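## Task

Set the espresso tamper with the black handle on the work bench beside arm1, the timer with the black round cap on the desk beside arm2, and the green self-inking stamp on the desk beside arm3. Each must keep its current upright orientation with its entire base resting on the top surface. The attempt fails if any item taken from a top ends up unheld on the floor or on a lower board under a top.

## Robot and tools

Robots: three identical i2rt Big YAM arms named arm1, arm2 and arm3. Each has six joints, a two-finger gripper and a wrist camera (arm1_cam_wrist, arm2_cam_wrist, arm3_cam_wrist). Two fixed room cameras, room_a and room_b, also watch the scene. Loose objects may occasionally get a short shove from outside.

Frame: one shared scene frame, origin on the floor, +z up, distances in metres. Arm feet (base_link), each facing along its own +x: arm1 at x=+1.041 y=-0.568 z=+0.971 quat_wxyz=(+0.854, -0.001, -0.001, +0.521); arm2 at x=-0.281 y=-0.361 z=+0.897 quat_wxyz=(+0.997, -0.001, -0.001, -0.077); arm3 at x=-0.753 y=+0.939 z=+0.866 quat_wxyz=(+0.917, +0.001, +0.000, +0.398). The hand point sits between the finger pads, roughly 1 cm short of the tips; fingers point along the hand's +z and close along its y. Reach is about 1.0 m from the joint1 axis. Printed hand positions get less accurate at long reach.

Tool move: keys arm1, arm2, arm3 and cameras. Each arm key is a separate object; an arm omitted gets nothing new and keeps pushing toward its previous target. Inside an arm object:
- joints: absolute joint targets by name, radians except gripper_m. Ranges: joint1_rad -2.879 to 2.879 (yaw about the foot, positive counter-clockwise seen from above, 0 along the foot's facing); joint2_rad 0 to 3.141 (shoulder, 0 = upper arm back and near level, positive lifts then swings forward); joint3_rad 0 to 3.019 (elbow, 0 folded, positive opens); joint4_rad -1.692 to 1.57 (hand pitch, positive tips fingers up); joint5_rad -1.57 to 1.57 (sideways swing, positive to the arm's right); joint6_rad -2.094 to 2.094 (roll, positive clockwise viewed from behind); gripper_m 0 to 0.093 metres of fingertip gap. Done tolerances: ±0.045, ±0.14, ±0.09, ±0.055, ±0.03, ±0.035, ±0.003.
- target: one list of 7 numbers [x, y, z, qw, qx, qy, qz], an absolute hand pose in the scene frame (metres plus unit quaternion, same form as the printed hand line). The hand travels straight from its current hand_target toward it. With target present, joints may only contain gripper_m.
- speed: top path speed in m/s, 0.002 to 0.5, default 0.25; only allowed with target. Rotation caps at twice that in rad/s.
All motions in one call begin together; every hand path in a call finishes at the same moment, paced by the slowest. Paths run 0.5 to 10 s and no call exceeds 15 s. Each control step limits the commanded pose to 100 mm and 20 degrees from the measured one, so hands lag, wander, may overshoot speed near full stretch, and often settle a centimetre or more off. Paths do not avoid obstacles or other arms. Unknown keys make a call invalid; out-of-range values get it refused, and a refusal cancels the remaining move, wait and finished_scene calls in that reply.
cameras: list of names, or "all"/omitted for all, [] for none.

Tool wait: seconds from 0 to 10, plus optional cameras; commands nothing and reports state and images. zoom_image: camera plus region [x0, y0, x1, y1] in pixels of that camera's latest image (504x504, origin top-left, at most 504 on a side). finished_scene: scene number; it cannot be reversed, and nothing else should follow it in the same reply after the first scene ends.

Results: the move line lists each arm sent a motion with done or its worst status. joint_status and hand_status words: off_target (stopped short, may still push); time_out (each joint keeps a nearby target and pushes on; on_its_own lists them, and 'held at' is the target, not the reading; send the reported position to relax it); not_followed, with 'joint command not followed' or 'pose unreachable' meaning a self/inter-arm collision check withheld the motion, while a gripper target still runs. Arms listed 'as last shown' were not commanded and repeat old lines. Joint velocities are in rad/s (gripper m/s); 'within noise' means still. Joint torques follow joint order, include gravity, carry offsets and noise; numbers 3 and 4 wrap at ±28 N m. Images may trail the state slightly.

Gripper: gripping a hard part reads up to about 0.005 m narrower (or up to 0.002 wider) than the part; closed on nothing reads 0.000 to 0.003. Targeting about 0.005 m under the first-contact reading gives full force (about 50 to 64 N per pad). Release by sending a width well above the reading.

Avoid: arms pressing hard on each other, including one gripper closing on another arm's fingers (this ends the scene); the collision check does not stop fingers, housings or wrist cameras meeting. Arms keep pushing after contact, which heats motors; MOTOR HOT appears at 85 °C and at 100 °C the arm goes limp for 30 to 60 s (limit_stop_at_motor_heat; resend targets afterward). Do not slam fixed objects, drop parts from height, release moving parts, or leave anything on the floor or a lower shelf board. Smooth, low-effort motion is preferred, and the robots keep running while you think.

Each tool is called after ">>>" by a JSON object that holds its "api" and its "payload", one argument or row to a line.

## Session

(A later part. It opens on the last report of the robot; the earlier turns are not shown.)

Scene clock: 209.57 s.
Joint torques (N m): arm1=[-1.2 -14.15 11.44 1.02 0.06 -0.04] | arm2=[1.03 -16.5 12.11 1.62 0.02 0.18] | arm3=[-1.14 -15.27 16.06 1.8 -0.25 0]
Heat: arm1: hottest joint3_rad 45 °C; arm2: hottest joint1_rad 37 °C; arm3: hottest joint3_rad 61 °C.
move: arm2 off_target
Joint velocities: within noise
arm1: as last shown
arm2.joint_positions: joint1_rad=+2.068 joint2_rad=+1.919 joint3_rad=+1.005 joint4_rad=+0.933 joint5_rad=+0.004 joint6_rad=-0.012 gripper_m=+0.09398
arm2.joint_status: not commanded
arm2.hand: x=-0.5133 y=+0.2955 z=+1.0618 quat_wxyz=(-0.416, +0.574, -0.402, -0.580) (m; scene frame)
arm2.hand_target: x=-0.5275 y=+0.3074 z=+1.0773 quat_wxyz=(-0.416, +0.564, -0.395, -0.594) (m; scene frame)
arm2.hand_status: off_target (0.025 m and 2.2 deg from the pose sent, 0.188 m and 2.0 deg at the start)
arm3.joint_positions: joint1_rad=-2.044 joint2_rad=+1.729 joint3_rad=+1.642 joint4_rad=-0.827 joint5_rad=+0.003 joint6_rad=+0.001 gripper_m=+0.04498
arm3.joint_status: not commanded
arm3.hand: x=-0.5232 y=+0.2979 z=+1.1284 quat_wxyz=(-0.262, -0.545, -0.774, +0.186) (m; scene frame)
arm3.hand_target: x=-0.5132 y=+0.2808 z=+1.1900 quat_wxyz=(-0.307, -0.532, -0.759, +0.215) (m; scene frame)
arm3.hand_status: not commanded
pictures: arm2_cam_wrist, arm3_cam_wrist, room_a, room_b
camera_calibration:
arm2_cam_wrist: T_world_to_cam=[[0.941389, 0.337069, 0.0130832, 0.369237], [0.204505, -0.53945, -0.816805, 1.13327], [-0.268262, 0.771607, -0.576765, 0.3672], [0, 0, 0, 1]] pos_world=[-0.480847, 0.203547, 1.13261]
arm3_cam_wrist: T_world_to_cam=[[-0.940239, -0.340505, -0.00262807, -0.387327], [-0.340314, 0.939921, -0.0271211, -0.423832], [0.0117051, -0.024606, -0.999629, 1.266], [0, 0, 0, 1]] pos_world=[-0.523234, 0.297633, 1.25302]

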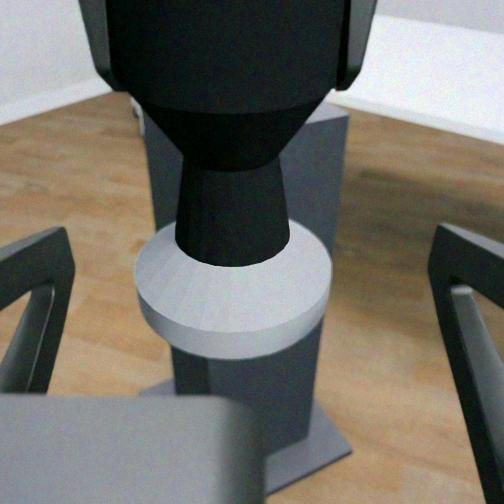

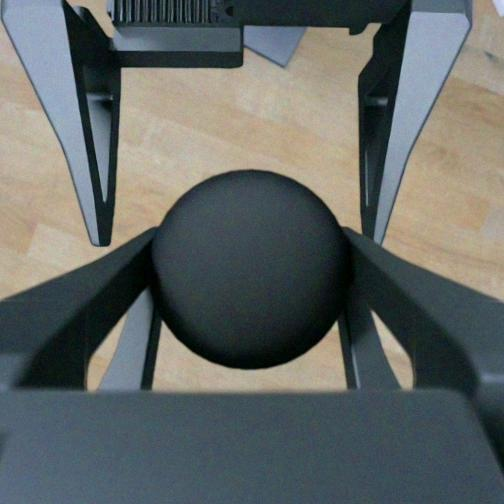

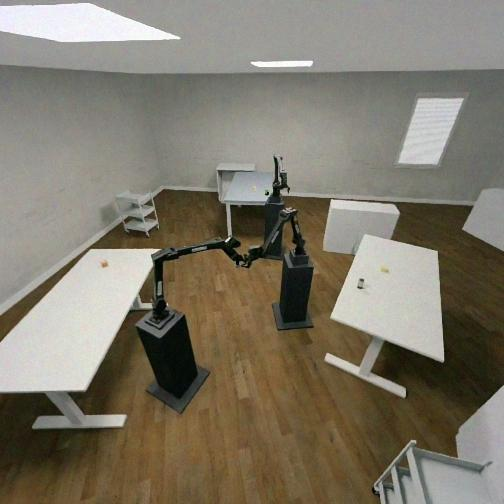

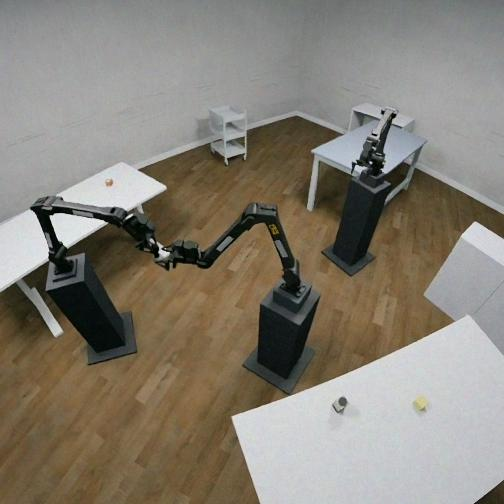

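>>> {"api": "move", "payload": {
  "arm2": {"target":[-0.5425,0.3335,1.0765,0.4161,-0.5639,0.3949,0.5942],"speed":0.15},
  "cameras": ["arm3_cam_wrist","arm2_cam_wrist"]
}}

>>> {"api": "zoom_image", "payload": {
  "camera": "arm2_cam_wrist",
  "region": [0, 0, 504, 504]
}}

Scene clock: 227.63 s.
Joint torques (N m): arm1=[-1.14 -14.15 11.44 1.02 0.06 -0.03] | arm2=[0.44 -18.14 12.96 1.77 0.07 0.19] | arm3=[-1.14 -15.03 16.05 1.8 -0.24 0.01]
Heat: arm1: hottest joint3_rad 46 °C; arm2: hottest joint1_rad 37 °C; arm3: hottest joint3_rad 64 °C.
move: arm2 off_target
Joint velocities: within noise
arm1, arm3: as last shown
arm2.joint_positions: joint1_rad=+2.078 joint2_rad=+1.969 joint3_rad=+1.093 joint4_rad=+0.894 joint5_rad=+0.012 joint6_rad=-0.012 gripper_m=+0.09398
arm2.joint_status: not commanded
arm2.hand: x=-0.5281 y=+0.3198 z=+1.0603 quat_wxyz=(-0.415, +0.575, -0.401, -0.580) (m; scene frame)
arm2.hand_target: x=-0.5419 y=+0.3317 z=+1.0769 quat_wxyz=(-0.416, +0.564, -0.395, -0.594) (m; scene frame)
arm2.hand_status: off_target (0.026 m and 2.2 deg from the pose sent, 0.050 m and 2.2 deg at the start)
pictures: arm2_cam_wrist, arm3_cam_wrist
camera_calibration:
arm2_cam_wrist: T_world_to_cam=[[0.94087, 0.338523, 0.0129134, 0.374349], [0.205618, -0.540358, -0.815925, 1.14816], [-0.269231, 0.770335, -0.578013, 0.344852], [0, 0, 0, 1]] pos_world=[-0.495451, 0.228042, 1.13131]
arm3_cam_wrist: T_world_to_cam=[[-0.940239, -0.340505, -0.00262807, -0.387327], [-0.340314, 0.939921, -0.0271211, -0.423832], [0.0117051, -0.024606, -0.999629, 1.266], [0, 0, 0, 1]] pos_world=[-0.523234, 0.297633, 1.25302]

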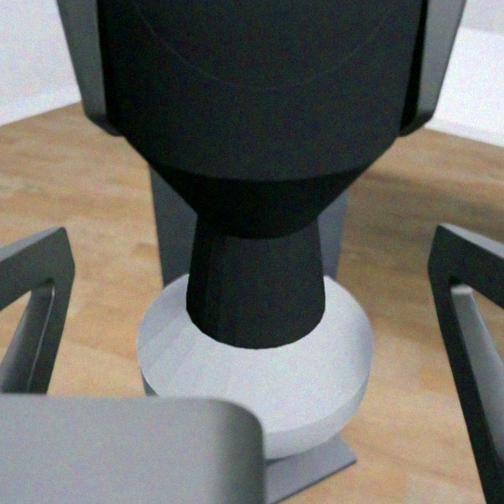

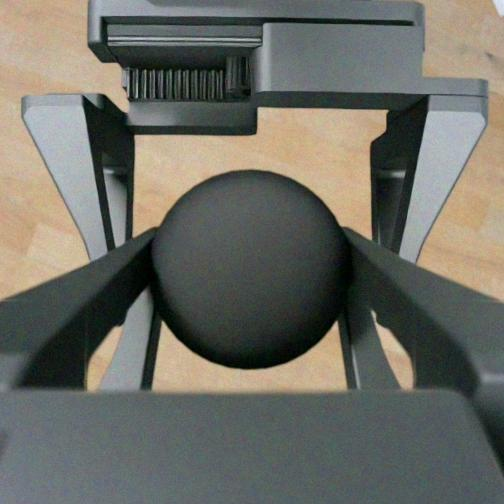

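Scaled by 1.000.

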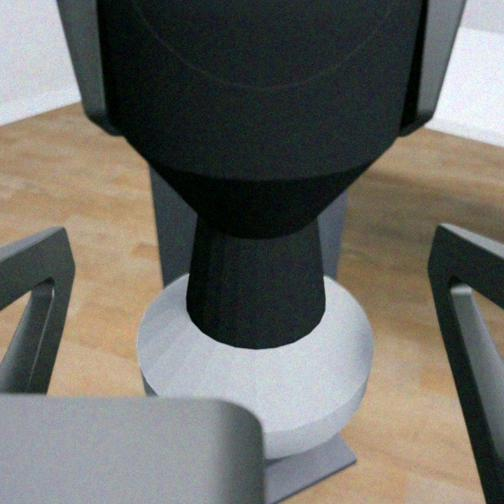

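>>> {"api": "move", "payload": {
  "arm2": {"target":[-0.5425,0.3345,1.071,0.4161,-0.5639,0.3949,0.5942],"speed":0.15},
  "cameras": []
}}

>>> {"api": "move", "payload": {
  "arm2": {"joints":{"gripper_m":0.03}},
  "cameras": ["arm3_cam_wrist","arm2_cam_wrist"]
}}

Scene clock: 235.77 s.
Joint torques (N m): arm1=[-1.14 -14.15 11.43 0.99 0.06 -0.03] | arm2=[0.73 -18.43 12.88 2.15 0.01 0.19] | arm3=[-0.91 -15.27 15.99 1.78 -0.24 0.01]
Heat: arm1: hottest joint3_rad 46 °C; arm2: hottest joint1_rad 37 °C; arm3: hottest joint3_rad 66 °C.
move: arm2 off_target
Joint velocities: within noise
arm1, arm3: as last shown
arm2.joint_positions: joint1_rad=+2.078 joint2_rad=+1.984 joint3_rad=+1.094 joint4_rad=+0.893 joint5_rad=+0.012 joint6_rad=-0.012 gripper_m=+0.09398
arm2.joint_status: not commanded
arm2.hand: x=-0.5283 y=+0.3203 z=+1.0500 quat_wxyz=(-0.412, +0.579, -0.404, -0.575) (m; scene frame)
arm2.hand_target: x=-0.5418 y=+0.3325 z=+1.0714 quat_wxyz=(-0.416, +0.564, -0.395, -0.594) (m; scene frame)
arm2.hand_status: off_target (0.029 m and 3.0 deg from the pose sent, 0.023 m and 2.2 deg at the start)
pictures: none
No camera images: "cameras" was empty.

Scene clock: 236.40 s.
Joint torques (N m): arm1=[-1.2 -14.15 11.44 1.01 0.06 -0.04] | arm2=[0.67 -17.79 12.67 2.24 0 0.16] | arm3=[-1.08 -15.03 15.98 1.77 -0.23 -0.01]
Heat: arm1: hottest joint3_rad 46 °C; arm2: hottest joint1_rad 37 °C; arm3: hottest joint3_rad 66 °C.
move: arm2 off_target
Joint velocities: within noise
arm1, arm3: as last shown
arm2.joint_positions: joint1_rad=+2.078 joint2_rad=+1.984 joint3_rad=+1.094 joint4_rad=+0.893 joint5_rad=+0.013 joint6_rad=-0.012 gripper_m=+0.04970
arm2.joint_status: gripper_m off_target (ended at +0.04972, target +0.03000)
arm2.hand: x=-0.5281 y=+0.3203 z=+1.0500 quat_wxyz=(-0.412, +0.579, -0.405, -0.575) (m; scene frame)
arm2.hand_target: x=-0.5418 y=+0.3325 z=+1.0714 quat_wxyz=(-0.416, +0.564, -0.395, -0.594) (m; scene frame)
arm2.hand_status: not commanded
pictures: arm2_cam_wrist, arm3_cam_wrist
camera_calibration:
arm2_cam_wrist: T_world_to_cam=[[0.941167, 0.337692, 0.0130204, 0.374606], [0.209189, -0.551897, -0.807248, 1.13656], [-0.265415, 0.762478, -0.590069, 0.355641], [0, 0, 0, 1]] pos_world=[-0.49593, 0.229595, 1.12246]
arm3_cam_wrist: T_world_to_cam=[[-0.940239, -0.340505, -0.00262807, -0.387327], [-0.340314, 0.939921, -0.0271211, -0.423832], [0.0117051, -0.024606, -0.999629, 1.266], [0, 0, 0, 1]] pos_world=[-0.523234, 0.297633, 1.25302]

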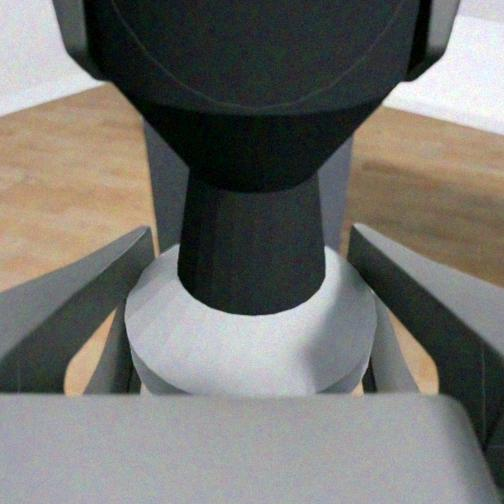

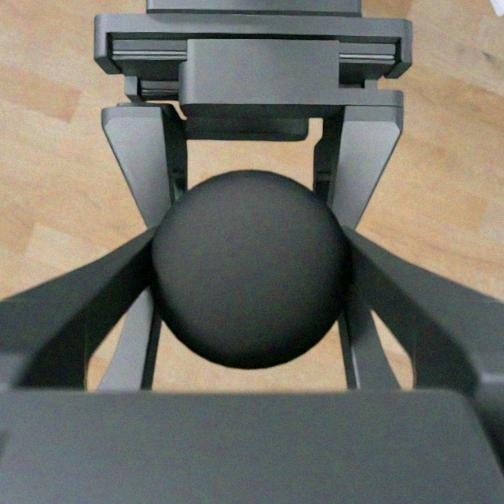

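>>> {"api": "move", "payload": {
  "arm2": {"joints":{"gripper_m":0.075}},
  "cameras": []
}}

>>> {"api": "move", "payload": {
  "arm2": {"target":[-0.5425,0.3345,1.079,0.4161,-0.5639,0.3949,0.5942],"speed":0.15},
  "cameras": ["arm3_cam_wrist","arm2_cam_wrist"]
}}

Scene clock: 246.77 s.
Joint torques (N m): arm1=[-1.2 -14.15 11.44 0.99 0.06 -0.03] | arm2=[1.08 -17.67 12.96 2.18 0.03 0.18] | arm3=[-1.03 -15.21 15.98 1.81 -0.23 0]
Heat: arm1: hottest joint3_rad 46 °C; arm2: hottest joint1_rad 37 °C; arm3: hottest joint3_rad 67 °C.
move: arm2 done
Joint velocities: within noise
arm1, arm3: as last shown
arm2.joint_positions: joint1_rad=+2.078 joint2_rad=+1.984 joint3_rad=+1.094 joint4_rad=+0.893 joint5_rad=+0.013 joint6_rad=-0.012 gripper_m=+0.07488
arm2.joint_status: all done
arm2.hand: x=-0.5281 y=+0.3203 z=+1.0500 quat_wxyz=(-0.412, +0.579, -0.405, -0.575) (m; scene frame)
arm2.hand_target: x=-0.5418 y=+0.3325 z=+1.0714 quat_wxyz=(-0.416, +0.564, -0.395, -0.594) (m; scene frame)
arm2.hand_status: not commanded
arm3.hand: x=-0.5231 y=+0.2979 z=+1.1284 quat_wxyz=(-0.262, -0.545, -0.774, +0.186) (m; scene frame)
pictures: none
No camera images: "cameras" was empty.

Scene clock: 247.73 s.
Joint torques (N m): arm1=[-1.2 -14.21 11.44 1.01 0.06 -0.03] | arm2=[0.85 -19.72 12.83 1.68 -0.01 0.21] | arm3=[-1.08 -15.15 16.02 1.84 -0.23 0.01]
Heat: arm1: hottest joint3_rad 46 °C; arm2: hottest joint1_rad 37 °C; arm3: hottest joint3_rad 67 °C.
move: arm2 off_target
Joint velocities: within noise
arm1.joint_positions: joint1_rad=+1.888 joint2_rad=+1.342 joint3_rad=+1.085 joint4_rad=-0.632 joint5_rad=-0.002 joint6_rad=+0.004 gripper_m=+0.09401
arm1.joint_status: not commanded
arm1.hand: x=+0.5191 y=-0.4844 z=+1.1947 quat_wxyz=(-0.024, +0.940, -0.076, -0.332) (m; scene frame)
arm1.hand_target: x=+0.5093 y=-0.4840 z=+1.2232 quat_wxyz=(-0.026, +0.932, -0.073, -0.355) (m; scene frame)
arm1.hand_status: not commanded
arm2.joint_positions: joint1_rad=+2.078 joint2_rad=+1.984 joint3_rad=+1.094 joint4_rad=+0.888 joint5_rad=+0.013 joint6_rad=-0.012 gripper_m=+0.07495
arm2.joint_status: not commanded
arm2.hand: x=-0.5281 y=+0.3203 z=+1.0486 quat_wxyz=(-0.411, +0.581, -0.406, -0.573) (m; scene frame)
arm2.hand_target: x=-0.5416 y=+0.3321 z=+1.0795 quat_wxyz=(-0.416, +0.564, -0.395, -0.594) (m; scene frame)
arm2.hand_status: off_target (0.037 m and 3.4 deg from the pose sent, 0.035 m and 3.1 deg at the start)
arm3: as last shown
pictures: arm2_cam_wrist, arm3_cam_wrist
camera_calibration:
arm2_cam_wrist: T_world_to_cam=[[0.941151, 0.337735, 0.0130654, 0.374508], [0.210767, -0.556236, -0.803852, 1.13402], [-0.264222, 0.7593, -0.594685, 0.361284], [0, 0, 0, 1]] pos_world=[-0.496023, 0.229976, 1.12154]
arm3_cam_wrist: T_world_to_cam=[[-0.940129, -0.340807, -0.00284273, -0.38691], [-0.340611, 0.939814, -0.0270904, -0.423994], [0.0119042, -0.0245002, -0.999629, 1.26608], [0, 0, 0, 1]] pos_world=[-0.523234, 0.297632, 1.25302]

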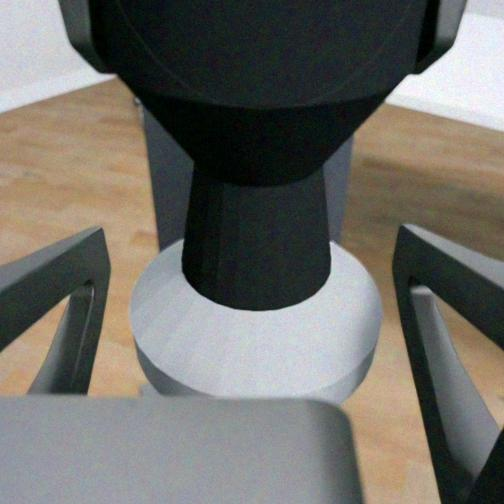

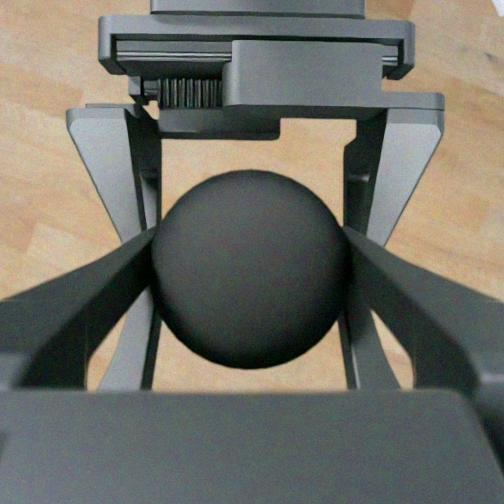

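>>> {"api": "move", "payload": {
  "arm2": {"target":[-0.5425,0.3345,1.094,0.4161,-0.5639,0.3949,0.5942],"speed":0.15},
  "cameras": ["arm3_cam_wrist","arm2_cam_wrist"]
}}

Scene clock: 254.87 s.
Joint torques (N m): arm1=[-1.2 -14.15 11.44 1.01 0.05 -0.03] | arm2=[1.14 -22.12 12.77 1.83 -0.03 0.18] | arm3=[-1.03 -15.15 16.02 1.77 -0.23 -0.01]
Heat: arm1: hottest joint3_rad 47 °C; arm2: hottest joint1_rad 37 °C; arm3: hottest joint3_rad 68 °C.
move: arm2 off_target
Joint velocities: within noise
arm1, arm3: as last shown
arm2.joint_positions: joint1_rad=+2.078 joint2_rad=+1.984 joint3_rad=+1.094 joint4_rad=+0.856 joint5_rad=+0.013 joint6_rad=-0.012 gripper_m=+0.07495
arm2.joint_status: not commanded
arm2.hand: x=-0.5280 y=+0.3202 z=+1.0407 quat_wxyz=(-0.405, +0.590, -0.412, -0.564) (m; scene frame)
arm2.hand_target: x=-0.5410 y=+0.3309 z=+1.0944 quat_wxyz=(-0.416, +0.564, -0.395, -0.594) (m; scene frame)
arm2.hand_status: off_target (0.057 m and 5.1 deg from the pose sent, 0.050 m and 3.4 deg at the start)
pictures: arm2_cam_wrist, arm3_cam_wrist
camera_calibration:
arm2_cam_wrist: T_world_to_cam=[[0.941023, 0.338081, 0.0133265, 0.374144], [0.219426, -0.579827, -0.784635, 1.11981], [-0.257543, 0.741284, -0.619814, 0.392199], [0, 0, 0, 1]] pos_world=[-0.496785, 0.232072, 1.11674]
arm3_cam_wrist: T_world_to_cam=[[-0.940129, -0.340807, -0.00284273, -0.38691], [-0.340611, 0.939814, -0.0270904, -0.423994], [0.0119042, -0.0245002, -0.999629, 1.26608], [0, 0, 0, 1]] pos_world=[-0.523234, 0.297632, 1.25302]

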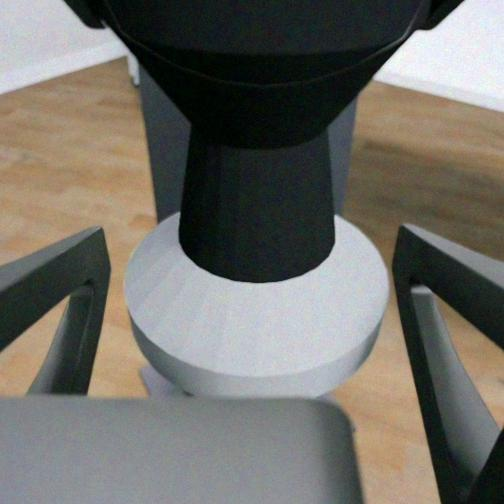

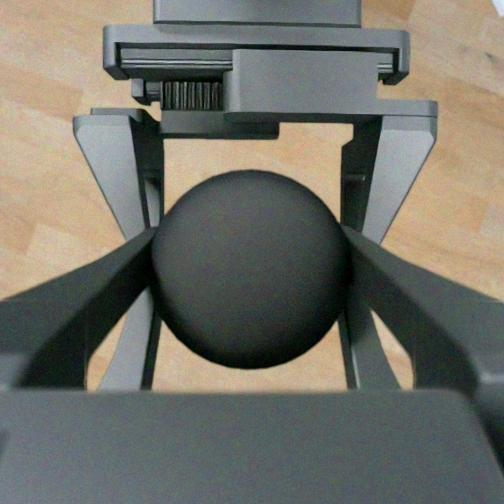

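>>> {"api": "move", "payload": {
  "arm2": {"target":[-0.518,0.272,1.085,0.4161,-0.5639,0.3949,0.5942],"speed":0.2},
  "cameras": []
}}

>>> {"api": "move", "payload": {
  "arm2": {"target":[-0.5425,0.3335,1.0755,0.4161,-0.5639,0.3949,0.5942],"speed":0.15},
  "cameras": ["arm3_cam_wrist","arm2_cam_wrist"]
}}

Scene clock: 274.03 s.
Joint torques (N m): arm1=[-1.14 -14.21 11.43 1.01 0.05 -0.03] | arm2=[0.62 -20.78 7.54 2.97 -0.09 0.2] | arm3=[-1.2 -15.27 15.97 1.78 -0.24 0.01]
Heat: arm1: hottest joint3_rad 47 °C; arm2: hottest joint2_rad 38 °C; arm3: hottest joint3_rad 70 °C.
move: arm2 off_target
Joint velocities: within noise
arm1, arm3: as last shown
arm2.joint_positions: joint1_rad=+2.078 joint2_rad=+1.887 joint3_rad=+0.948 joint4_rad=+0.938 joint5_rad=+0.013 joint6_rad=-0.012 gripper_m=+0.07495
arm2.joint_status: not commanded
arm2.hand: x=-0.5119 y=+0.2764 z=+1.0569 quat_wxyz=(-0.411, +0.580, -0.406, -0.574) (m; scene frame)
arm2.hand_target: x=-0.5178 y=+0.2721 z=+1.0844 quat_wxyz=(-0.416, +0.564, -0.395, -0.594) (m; scene frame)
arm2.hand_status: off_target (0.029 m and 3.3 deg from the pose sent, 0.066 m and 5.1 deg at the start)
pictures: none
No camera images: "cameras" was empty.

Scene clock: 275.40 s.
Joint torques (N m): arm1=[-1.14 -14.1 11.43 1.01 0.06 -0.04] | arm2=[1.08 -18.55 12.75 1.66 0.04 0.17] | arm3=[-1.08 -15.33 16.01 1.81 -0.23 0.01]
Heat: arm1: hottest joint3_rad 47 °C; arm2: hottest joint2_rad 38 °C; arm3: hottest joint3_rad 71 °C.
move: arm2 off_target
Joint velocities: within noise
arm1: as last shown
arm2.joint_positions: joint1_rad=+2.078 joint2_rad=+1.974 joint3_rad=+1.094 joint4_rad=+0.896 joint5_rad=+0.013 joint6_rad=-0.012 gripper_m=+0.07495
arm2.joint_status: not commanded
arm2.hand: x=-0.5280 y=+0.3201 z=+1.0578 quat_wxyz=(-0.415, +0.575, -0.402, -0.579) (m; scene frame)
arm2.hand_target: x=-0.5419 y=+0.3317 z=+1.0757 quat_wxyz=(-0.416, +0.564, -0.395, -0.594) (m; scene frame)
arm2.hand_status: off_target (0.027 m and 2.4 deg from the pose sent, 0.067 m and 3.3 deg at the start)
arm3.joint_positions: joint1_rad=-2.044 joint2_rad=+1.729 joint3_rad=+1.642 joint4_rad=-0.827 joint5_rad=+0.003 joint6_rad=+0.001 gripper_m=+0.04498
arm3.joint_status: not commanded
arm3.hand: x=-0.5231 y=+0.2979 z=+1.1284 quat_wxyz=(-0.262, -0.545, -0.774, +0.186) (m; scene frame)
arm3.hand_target: x=-0.5132 y=+0.2808 z=+1.1900 quat_wxyz=(-0.307, -0.532, -0.759, +0.215) (m; scene frame)
arm3.hand_status: not commanded
pictures: arm2_cam_wrist, arm3_cam_wrist
camera_calibration:
arm2_cam_wrist: T_world_to_cam=[[0.941236, 0.337503, 0.0128664, 0.374801], [0.205624, -0.542396, -0.81457, 1.14545], [-0.267942, 0.769349, -0.579922, 0.34621], [0, 0, 0, 1]] pos_world=[-0.495545, 0.228435, 1.129]
arm3_cam_wrist: T_world_to_cam=[[-0.940129, -0.340807, -0.00284273, -0.38691], [-0.340611, 0.939814, -0.0270904, -0.423994], [0.0119042, -0.0245002, -0.999629, 1.26608], [0, 0, 0, 1]] pos_world=[-0.523234, 0.297632, 1.25302]

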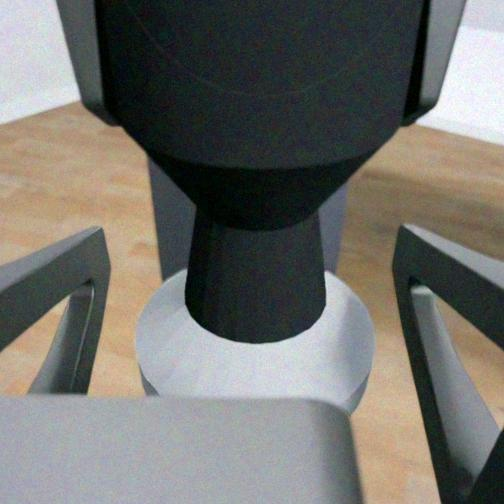

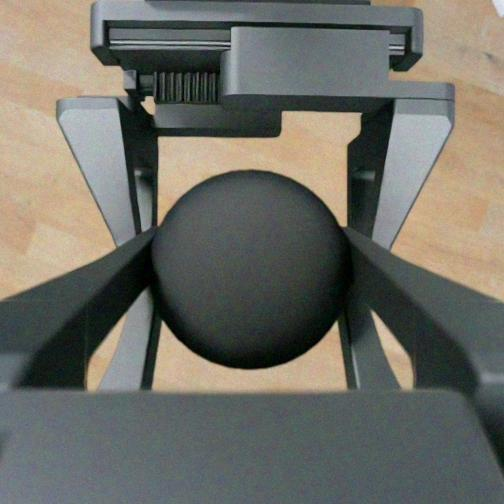

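>>> {"api": "move", "payload": {
  "arm2": {"joints":{"gripper_m":0.01}},
  "cameras": ["arm3_cam_wrist","arm2_cam_wrist"]
}}

Scene clock: 280.60 s.
Joint torques (N m): arm1=[-1.14 -14.21 11.43 1.02 0.06 -0.04] | arm2=[0.85 -18.26 12.78 1.91 -0.05 0.18] | arm3=[-0.97 -15.21 16.05 1.8 -0.24 0.01]
Heat: arm1: hottest joint3_rad 47 °C; arm2: hottest joint2_rad 38 °C; arm3: hottest joint3_rad 71 °C.
move: arm2 off_target
Joint velocities: within noise
arm1, arm3: as last shown
arm2.joint_positions: joint1_rad=+2.078 joint2_rad=+1.974 joint3_rad=+1.094 joint4_rad=+0.895 joint5_rad=+0.015 joint6_rad=-0.012 gripper_m=+0.05105
arm2.joint_status: gripper_m off_target (ended at +0.05108, target +0.01000)
arm2.hand: x=-0.5277 y=+0.3202 z=+1.0577 quat_wxyz=(-0.415, +0.575, -0.403, -0.578) (m; scene frame)
arm2.hand_target: x=-0.5418 y=+0.3317 z=+1.0757 quat_wxyz=(-0.416, +0.564, -0.395, -0.594) (m; scene frame)
arm2.hand_status: not commanded
pictures: arm2_cam_wrist, arm3_cam_wrist
camera_calibration:
arm2_cam_wrist: T_world_to_cam=[[0.941757, 0.336046, 0.0129027, 0.375218], [0.204914, -0.542996, -0.81435, 1.14502], [-0.266653, 0.769563, -0.580231, 0.347099], [0, 0, 0, 1]] pos_world=[-0.495439, 0.228534, 1.129]
arm3_cam_wrist: T_world_to_cam=[[-0.940056, -0.341011, -0.00264841, -0.386961], [-0.34082, 0.93974, -0.0270233, -0.424131], [0.011704, -0.0245007, -0.999631, 1.26597], [0, 0, 0, 1]] pos_world=[-0.523134, 0.297632, 1.25302]

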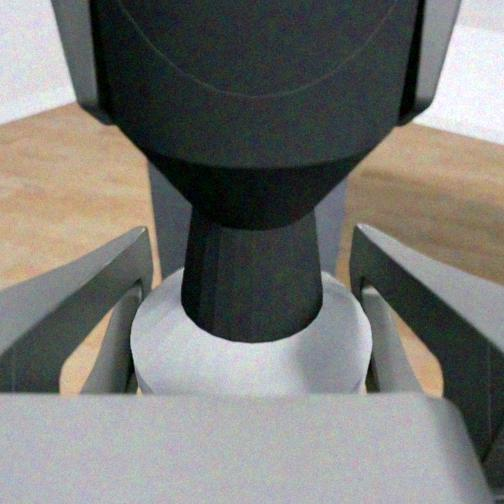

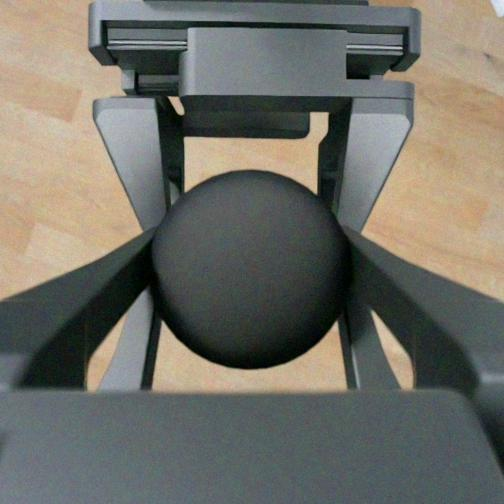

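>>> {"api": "move", "payload": {
  "arm2": {"joints":{"gripper_m":0.08}},
  "cameras": []
}}

>>> {"api": "move", "payload": {
  "arm2": {"target":[-0.5415,0.3335,1.063,0.4161,-0.5639,0.3949,0.5942],"speed":0.15},
  "cameras": ["arm2_cam_wrist"]
}}

>>> {"api": "move", "payload": {
  "arm2": {"joints":{"gripper_m":0.04}},
  "cameras": ["arm3_cam_wrist","arm2_cam_wrist"]
}}

Scene clock: 300.00 s.
Joint torques (N m): arm1=[-1.2 -14.27 11.44 1.01 0.06 -0.03] | arm2=[1.32 -17.73 12.89 1.89 -0.03 0.2] | arm3=[-1.32 -15.27 15.97 1.76 -0.22 0]
Heat: arm1: hottest joint3_rad 48 °C; arm2: hottest joint2_rad 39 °C; arm3: hottest joint3_rad 73 °C.
move: arm2 done
Joint velocities: within noise
arm1, arm3: as last shown
arm2.joint_positions: joint1_rad=+2.078 joint2_rad=+1.974 joint3_rad=+1.094 joint4_rad=+0.895 joint5_rad=+0.015 joint6_rad=-0.012 gripper_m=+0.07988
arm2.joint_status: all done
arm2.hand: x=-0.5277 y=+0.3202 z=+1.0577 quat_wxyz=(-0.415, +0.575, -0.403, -0.578) (m; scene frame)
arm2.hand_target: x=-0.5418 y=+0.3317 z=+1.0757 quat_wxyz=(-0.416, +0.564, -0.395, -0.594) (m; scene frame)
arm2.hand_status: not commanded
pictures: none
No camera images: "cameras" was empty.

Scene clock: 301.00 s.
Joint torques (N m): arm1=[-1.14 -14.27 11.43 1.01 0.06 -0.03] | arm2=[1.2 -18.78 12.12 3.04 -0.07 0.2] | arm3=[-1.03 -15.03 15.95 1.8 -0.23 0]
Heat: arm1: hottest joint3_rad 48 °C; arm2: hottest joint2_rad 39 °C; arm3: hottest joint3_rad 73 °C.
move: arm2 off_target
Joint velocities: within noise
arm1, arm3: as last shown
arm2.joint_positions: joint1_rad=+2.078 joint2_rad=+2.001 joint3_rad=+1.094 joint4_rad=+0.898 joint5_rad=+0.015 joint6_rad=-0.012 gripper_m=+0.07995
arm2.joint_status: not commanded
arm2.hand: x=-0.5279 y=+0.3207 z=+1.0395 quat_wxyz=(-0.410, +0.582, -0.408, -0.571) (m; scene frame)
arm2.hand_target: x=-0.5407 y=+0.3316 z=+1.0632 quat_wxyz=(-0.416, +0.564, -0.395, -0.594) (m; scene frame)
arm2.hand_status: off_target (0.030 m and 3.7 deg from the pose sent, 0.020 m and 2.4 deg at the start)
pictures: arm2_cam_wrist
camera_calibration:
arm2_cam_wrist: T_world_to_cam=[[0.941648, 0.336344, 0.0130889, 0.375073], [0.21168, -0.561501, -0.799943, 1.12504], [-0.261706, 0.756035, -0.599934, 0.363479], [0, 0, 0, 1]] pos_world=[-0.49621, 0.230755, 1.11312]

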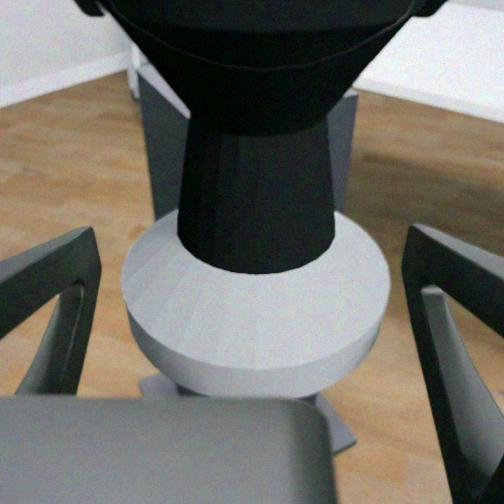

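Scene clock: 301.60 s.
Joint torques (N m): arm1=[-1.08 -14.21 11.43 1.01 0.06 -0.04] | arm2=[0.85 -18.67 12.22 2.86 -0.09 0.2] | arm3=[-1.03 -15.15 15.98 1.81 -0.22 0.02]
Heat: arm1: hottest joint3_rad 48 °C; arm2: hottest joint2_rad 39 °C; arm3: hottest joint3_rad 73 °C.
move: arm2 off_target
Joint velocities: within noise
arm1, arm3: as last shown
arm2.joint_positions: joint1_rad=+2.078 joint2_rad=+2.001 joint3_rad=+1.094 joint4_rad=+0.898 joint5_rad=+0.015 joint6_rad=-0.012 gripper_m=+0.05098
arm2.joint_status: gripper_m off_target (ended at +0.05101, target +0.04000)
arm2.hand: x=-0.5278 y=+0.3207 z=+1.0395 quat_wxyz=(-0.410, +0.582, -0.408, -0.571) (m; scene frame)
arm2.hand_target: x=-0.5408 y=+0.3316 z=+1.0632 quat_wxyz=(-0.416, +0.564, -0.395, -0.594) (m; scene frame)
arm2.hand_status: not commanded
arm3.joint_positions: joint1_rad=-2.044 joint2_rad=+1.729 joint3_rad=+1.642 joint4_rad=-0.827 joint5_rad=+0.003 joint6_rad=+0.000 gripper_m=+0.04498
arm3.hand: x=-0.5231 y=+0.2979 z=+1.1284 quat_wxyz=(-0.262, -0.545, -0.775, +0.186) (m; scene frame)
pictures: arm2_cam_wrist, arm3_cam_wrist
camera_calibration:
arm2_cam_wrist: T_world_to_cam=[[0.941778, 0.33598, 0.0130983, 0.37521], [0.21147, -0.561582, -0.799942, 1.12495], [-0.261409, 0.756137, -0.599935, 0.363605], [0, 0, 0, 1]] pos_world=[-0.496209, 0.230755, 1.11312]
arm3_cam_wrist: T_world_to_cam=[[-0.93995, -0.341303, -0.0024183, -0.387108], [-0.341118, 0.939631, -0.0270467, -0.424225], [0.0115034, -0.0245976, -0.999631, 1.2659], [0, 0, 0, 1]] pos_world=[-0.523135, 0.297632, 1.25302]

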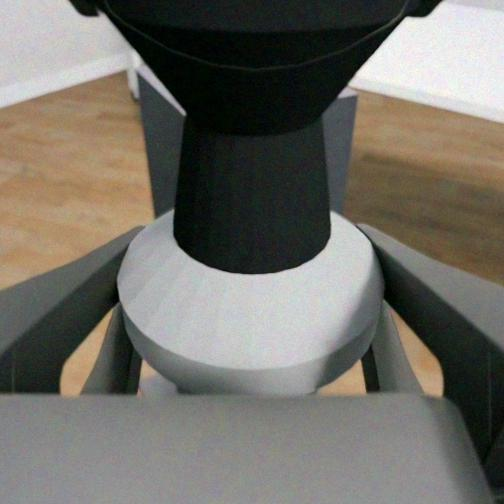

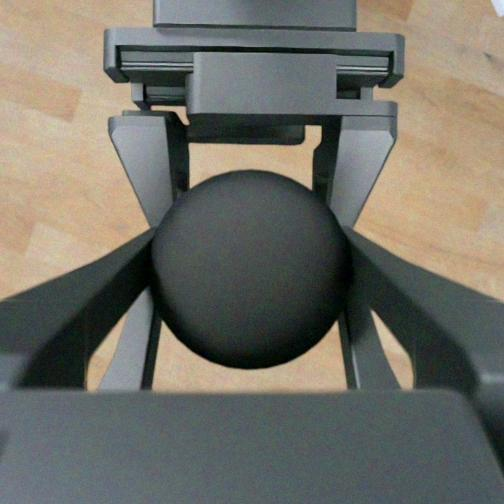

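>>> {"api": "move", "payload": {
  "arm3": {"joints":{"gripper_m":0.08}},
  "cameras": ["arm3_cam_wrist","arm2_cam_wrist"]
}}

>>> {"api": "move", "payload": {
  "arm3": {"target":[-0.553,0.386,1.30,0.3069,0.5318,0.7596,-0.2149],"speed":0.25},
  "cameras": ["arm3_cam_wrist","arm2_cam_wrist"]
}}

>>> {"api": "move", "payload": {
  "arm2": {"joints":{"joint1_rad":0.0}},
  "arm3": {"joints":{"joint2_rad":1.1,"joint3_rad":1.2}}
}}

Scene clock: 313.17 s.
Joint torques (N m): arm1=[-1.14 -14.15 11.44 0.99 0.06 -0.04] | arm2=[0.62 -20.72 12.03 3.02 -0.09 0.18] | arm3=[-0.97 -15.21 13.57 1.87 -0.23 0]
Heat: arm1: hottest joint3_rad 48 °C; arm2: hottest joint2_rad 40 °C; arm3: hottest joint3_rad 73 °C.
move: arm3 done
Joint velocities: within noise
arm1.joint_positions: joint1_rad=+1.888 joint2_rad=+1.342 joint3_rad=+1.085 joint4_rad=-0.632 joint5_rad=-0.002 joint6_rad=+0.004 gripper_m=+0.09401
arm1.joint_status: not commanded
arm1.hand: x=+0.5191 y=-0.4844 z=+1.1947 quat_wxyz=(-0.024, +0.940, -0.076, -0.332) (m; scene frame)
arm1.hand_target: x=+0.5093 y=-0.4840 z=+1.2232 quat_wxyz=(-0.026, +0.932, -0.073, -0.355) (m; scene frame)
arm1.hand_status: not commanded
arm2: as last shown
arm2.joint_positions: joint1_rad=+2.078 joint2_rad=+2.029 joint3_rad=+1.094 joint4_rad=+0.898 joint5_rad=+0.015 joint6_rad=-0.012 gripper_m=+0.05098
arm2.hand: x=-0.5279 y=+0.3208 z=+1.0196 quat_wxyz=(-0.405, +0.590, -0.413, -0.563) (m; scene frame)
arm3.joint_positions: joint1_rad=-2.044 joint2_rad=+1.729 joint3_rad=+1.678 joint4_rad=-0.827 joint5_rad=+0.003 joint6_rad=+0.000 gripper_m=+0.07994
arm3.joint_status: all done
arm3.hand: x=-0.5204 y=+0.2905 z=+1.1473 quat_wxyz=(-0.275, -0.542, -0.770, +0.196) (m; scene frame)
arm3.hand_target: x=-0.5132 y=+0.2808 z=+1.1901 quat_wxyz=(-0.307, -0.532, -0.759, +0.215) (m; scene frame)
arm3.hand_status: not commanded
pictures: arm2_cam_wrist, arm3_cam_wrist
camera_calibration:
arm2_cam_wrist: T_world_to_cam=[[0.941645, 0.336341, 0.013407, 0.374993], [0.219199, -0.582484, -0.782729, 1.10234], [-0.255454, 0.739991, -0.622219, 0.382714], [0, 0, 0, 1]] pos_world=[-0.496975, 0.232762, 1.09593]
arm3_cam_wrist: T_world_to_cam=[[-0.939921, -0.341384, -0.00229667, -0.387142], [-0.340582, 0.938133, -0.0625348, -0.374411], [0.023503, -0.0579955, -0.99804, 1.29877], [0, 0, 0, 1]] pos_world=[-0.521925, 0.294406, 1.27192]

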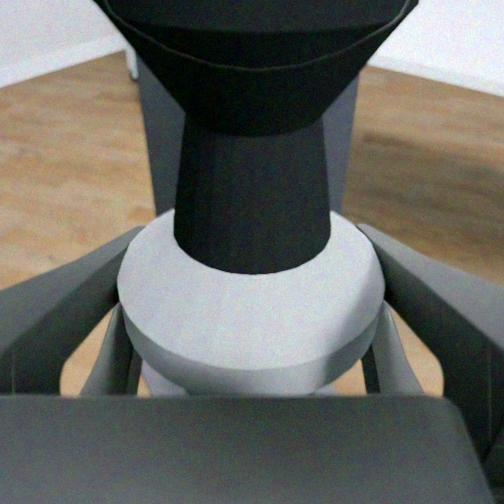

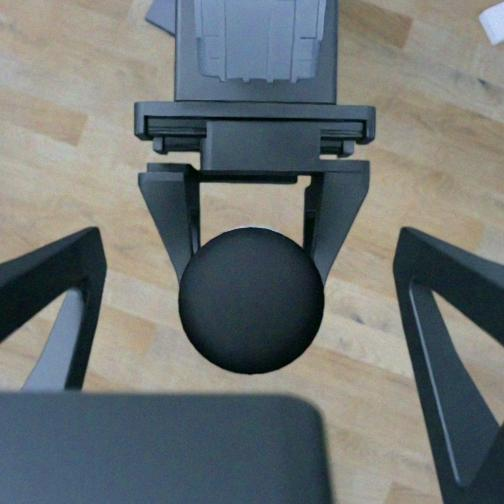

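Scene clock: 314.57 s.
Joint torques (N m): arm1=[-1.14 -14.15 11.43 1.01 0.06 -0.03] | arm2=[1.14 -21.6 12.07 2.91 -0.09 0.21] | arm3=[-1.26 -10.05 11.63 1.32 -0.25 -0.01]
Heat: arm1: hottest joint3_rad 48 °C; arm2: hottest joint2_rad 40 °C; arm3: hottest joint3_rad 73 °C.
move: arm3 off_target
Joint velocities: within noise
arm1, arm2: as last shown
arm3.joint_positions: joint1_rad=-2.044 joint2_rad=+1.450 joint3_rad=+1.678 joint4_rad=-1.053 joint5_rad=+0.001 joint6_rad=+0.000 gripper_m=+0.07996
arm3.joint_status: not commanded
arm3.hand: x=-0.5553 y=+0.3886 z=+1.2831 quat_wxyz=(-0.296, -0.536, -0.762, +0.210) (m; scene frame)
arm3.hand_target: x=-0.5532 y=+0.3864 z=+1.2998 quat_wxyz=(-0.307, -0.532, -0.759, +0.215) (m; scene frame)
arm3.hand_status: off_target (0.017 m and 1.5 deg from the pose sent, 0.183 m and 4.5 deg at the start)
pictures: arm2_cam_wrist, arm3_cam_wrist
camera_calibration:
arm2_cam_wrist: T_world_to_cam=[[0.941645, 0.336341, 0.013407, 0.374993], [0.219199, -0.582484, -0.782729, 1.10234], [-0.255454, 0.739991, -0.622219, 0.382714], [0, 0, 0, 1]] pos_world=[-0.496975, 0.232762, 1.09593]
arm3_cam_wrist: T_world_to_cam=[[-0.939478, -0.342592, -0.00332417, -0.384107], [-0.33995, 0.933351, -0.115284, -0.399958], [0.0425981, -0.107177, -0.993327, 1.46447], [0, 0, 0, 1]] pos_world=[-0.55921, 0.398667, 1.40731]

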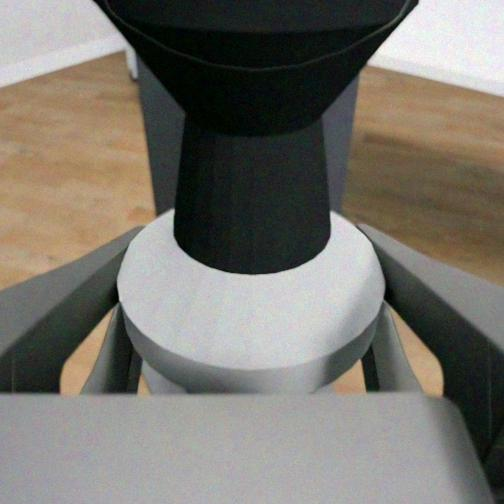

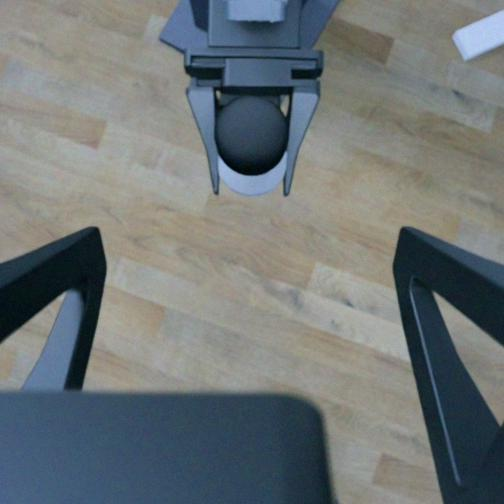

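Scene clock: 316.77 s.
Joint torques (N m): arm1=[-1.14 -14.21 11.44 1.02 0.06 -0.03] | arm2=[0.5 -21.3 10.37 2.97 -0.21 0.14] | arm3=[-1.26 -5.25 9.22 1.32 -0.25 -0.02]
Heat: arm1: hottest joint3_rad 48 °C; arm2: hottest joint2_rad 40 °C; arm3: hottest joint3_rad 72 °C.
move: arm2 done; arm3 done
Joint velocities: within noise
arm1: as last shown
arm2.joint_positions: joint1_rad=-0.004 joint2_rad=+2.029 joint3_rad=+1.115 joint4_rad=+0.898 joint5_rad=+0.018 joint6_rad=-0.010 gripper_m=+0.05100
arm2.joint_status: all done
arm2.hand: x=+0.4412 y=-0.4798 z=+1.0314 quat_wxyz=(-0.699, -0.059, -0.710, +0.066) (m; scene frame)
arm2.hand_target: x=+0.4496 y=-0.4776 z=+1.0652 quat_wxyz=(-0.723, -0.058, -0.685, +0.061) (m; scene frame)
arm2.hand_status: not commanded
arm3.joint_positions: joint1_rad=-2.044 joint2_rad=+1.100 joint3_rad=+1.197 joint4_rad=-1.057 joint5_rad=+0.001 joint6_rad=+0.000 gripper_m=+0.07996
arm3.joint_status: all done
arm3.hand: x=-0.6065 y=+0.5308 z=+1.1976 quat_wxyz=(-0.244, -0.549, -0.781, +0.173) (m; scene frame)
arm3.hand_target: x=-0.6057 y=+0.5315 z=+1.1987 quat_wxyz=(-0.245, -0.547, -0.782, +0.171) (m; scene frame)
arm3.hand_status: not commanded
pictures: arm1_cam_wrist, arm2_cam_wrist, arm3_cam_wrist, room_a, room_b
camera_calibration:
arm1_cam_wrist: T_world_to_cam=[[0.161439, 0.986863, 0.00631362, 0.385844], [0.985412, -0.160846, -0.0556, -0.520941], [-0.053854, 0.0151975, -0.998433, 1.35123], [0, 0, 0, 1]] pos_world=[0.52382, -0.485102, 1.31771]
arm2_cam_wrist: T_world_to_cam=[[-0.169627, -0.985432, 0.0122677, -0.411178], [-0.596637, 0.0927788, -0.79713, 1.13159], [0.784379, -0.142535, -0.603683, 0.328708], [0, 0, 0, 1]] pos_world=[0.347572, -0.463323, 1.10551]
arm3_cam_wrist: T_world_to_cam=[[-0.939682, -0.342028, -0.00384862, -0.383687], [-0.342038, 0.939493, 0.019045, -0.725356], [-0.00289819, 0.0192126, -0.999811, 1.31004], [0, 0, 0, 1]] pos_world=[-0.604846, 0.525066, 1.32213]

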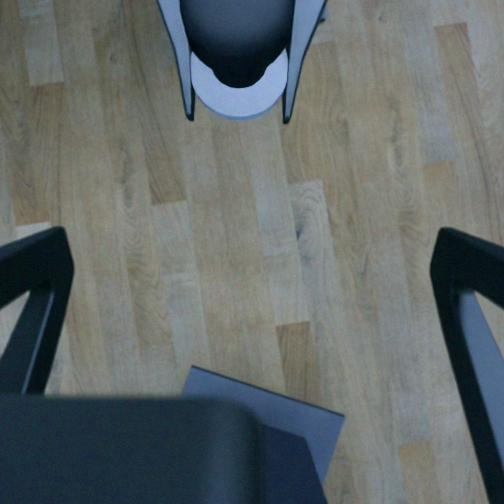

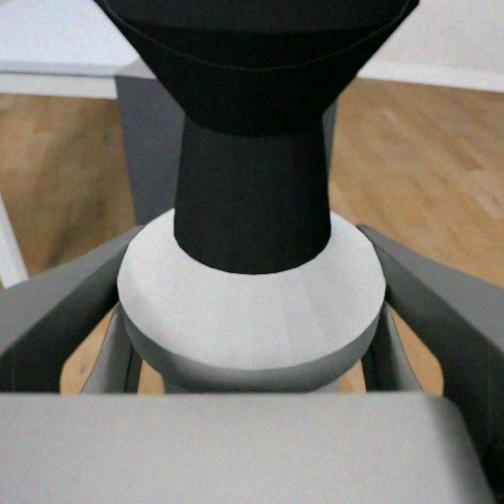

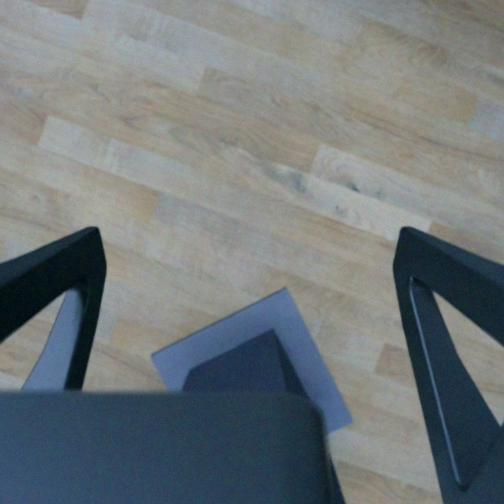

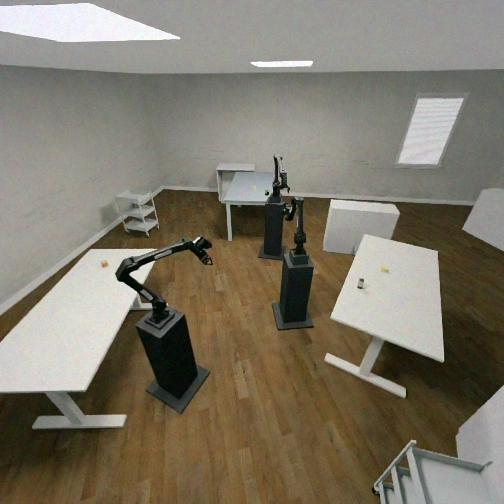

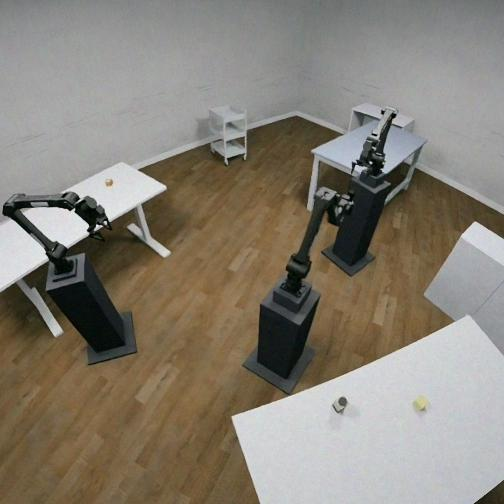

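>>> {"api": "move", "payload": {
  "arm1": {"target":[0.410,-0.479,1.142,0.0278,-0.9247,0.0687,0.3736],"speed":0.2},
  "cameras": ["arm1_cam_wrist","arm2_cam_wrist"]
}}

Scene clock: 333.83 s.
Joint torques (N m): arm1=[-0.73 -15.74 12.08 1.95 0.11 0.06] | arm2=[0.15 -21.36 10.3 3.03 -0.17 0.11] | arm3=[-1.14 -5.25 9.25 1.32 -0.24 -0.03]
Heat: arm1: hottest joint3_rad 48 °C; arm2: hottest joint2_rad 41 °C; arm3: hottest joint3_rad 67 °C.
move: arm1 off_target
Joint velocities: within noise
arm1.joint_positions: joint1_rad=+1.902 joint2_rad=+1.617 joint3_rad=+1.152 joint4_rad=-0.408 joint5_rad=+0.007 joint6_rad=+0.004 gripper_m=+0.09401
arm1.joint_status: not commanded
arm1.hand: x=+0.4388 y=-0.4788 z=+1.1137 quat_wxyz=(-0.026, +0.937, -0.071, -0.340) (m; scene frame)
arm1.hand_target: x=+0.4128 y=-0.4796 z=+1.1427 quat_wxyz=(-0.028, +0.925, -0.069, -0.374) (m; scene frame)
arm1.hand_status: off_target (0.040 m and 4.1 deg from the pose sent, 0.121 m and 5.1 deg at the start)
arm2, arm3: as last shown
pictures: arm1_cam_wrist, arm2_cam_wrist
camera_calibration:
arm1_cam_wrist: T_world_to_cam=[[0.153398, 0.988075, 0.0132757, 0.390084], [0.985744, -0.152068, -0.0720006, -0.423178], [-0.0691232, 0.0241311, -0.997316, 1.27566], [0, 0, 0, 1]] pos_world=[0.445485, -0.480567, 1.23659]
arm2_cam_wrist: T_world_to_cam=[[-0.169627, -0.985432, 0.0122677, -0.411178], [-0.596637, 0.0927788, -0.79713, 1.13159], [0.784379, -0.142535, -0.603683, 0.328708], [0, 0, 0, 1]] pos_world=[0.347572, -0.463323, 1.10551]

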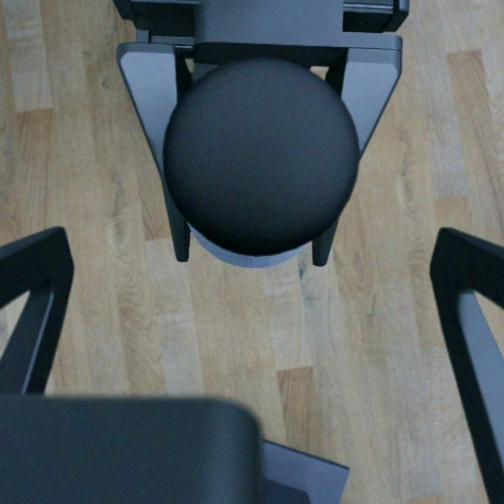

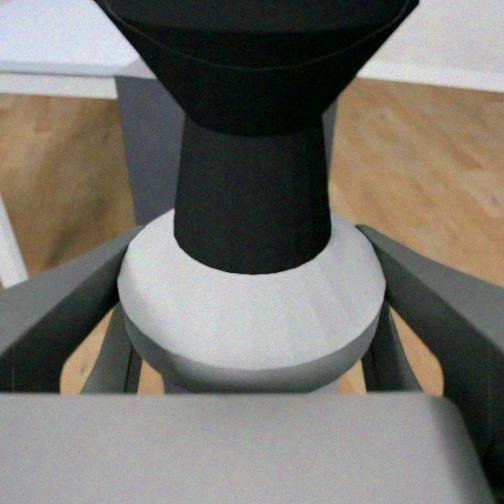

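>>> {"api": "move", "payload": {
  "arm1": {"target":[0.385,-0.479,1.131,0.0278,-0.9247,0.0687,0.3736],"speed":0.15},
  "cameras": ["arm1_cam_wrist","arm2_cam_wrist"]
}}

>>> {"api": "zoom_image", "payload": {
  "camera": "arm2_cam_wrist",
  "region": [0, 0, 504, 300]
}}

Scene clock: 346.67 s.
Joint torques (N m): arm1=[-0.73 -17.03 12 1.95 0.11 0.11] | arm2=[0.73 -21.42 10.35 2.96 -0.18 0.15] | arm3=[-1.08 -5.19 9.22 1.36 -0.25 -0.01]
Heat: arm1: hottest joint3_rad 48 °C; arm2: hottest joint2_rad 41 °C; arm3: hottest joint3_rad 64 °C.
move: arm1 off_target
Joint velocities: within noise
arm1.joint_positions: joint1_rad=+1.908 joint2_rad=+1.691 joint3_rad=+1.213 joint4_rad=-0.397 joint5_rad=+0.011 joint6_rad=+0.004 gripper_m=+0.09401
arm1.joint_status: not commanded
arm1.hand: x=+0.4139 y=-0.4784 z=+1.1018 quat_wxyz=(-0.027, +0.938, -0.069, -0.339) (m; scene frame)
arm1.hand_target: x=+0.3878 y=-0.4795 z=+1.1317 quat_wxyz=(-0.028, +0.925, -0.069, -0.374) (m; scene frame)
arm1.hand_status: off_target (0.041 m and 4.2 deg from the pose sent, 0.056 m and 4.1 deg at the start)
arm2, arm3: as last shown
pictures: arm1_cam_wrist, arm2_cam_wrist
camera_calibration:
arm1_cam_wrist: T_world_to_cam=[[0.149987, 0.98855, 0.0164938, 0.391814], [0.986398, -0.148484, -0.0705065, -0.399573], [-0.0672502, 0.0268445, -0.997375, 1.26274], [0, 0, 0, 1]] pos_world=[0.420291, -0.480555, 1.22479]
arm2_cam_wrist: T_world_to_cam=[[-0.169627, -0.985432, 0.0122677, -0.411178], [-0.596637, 0.0927788, -0.79713, 1.13159], [0.784379, -0.142535, -0.603683, 0.328708], [0, 0, 0, 1]] pos_world=[0.347572, -0.463323, 1.10551]

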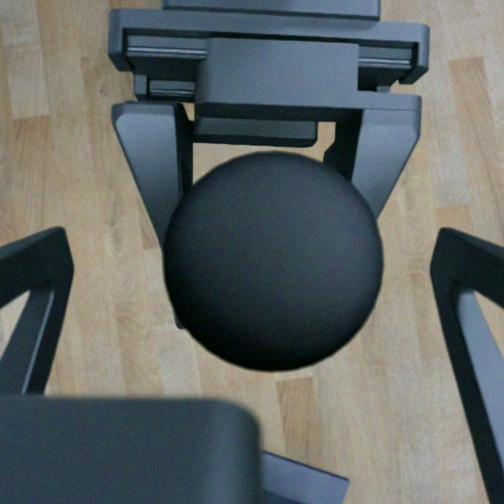

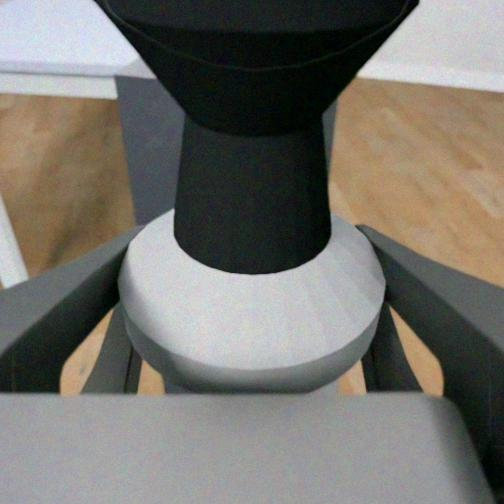

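Scaled by 1.000.

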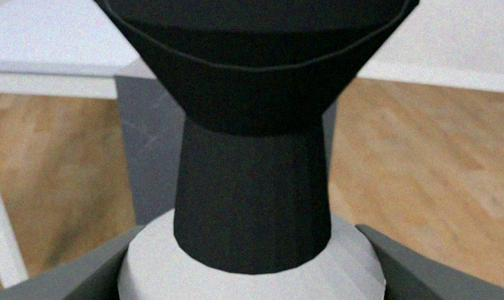

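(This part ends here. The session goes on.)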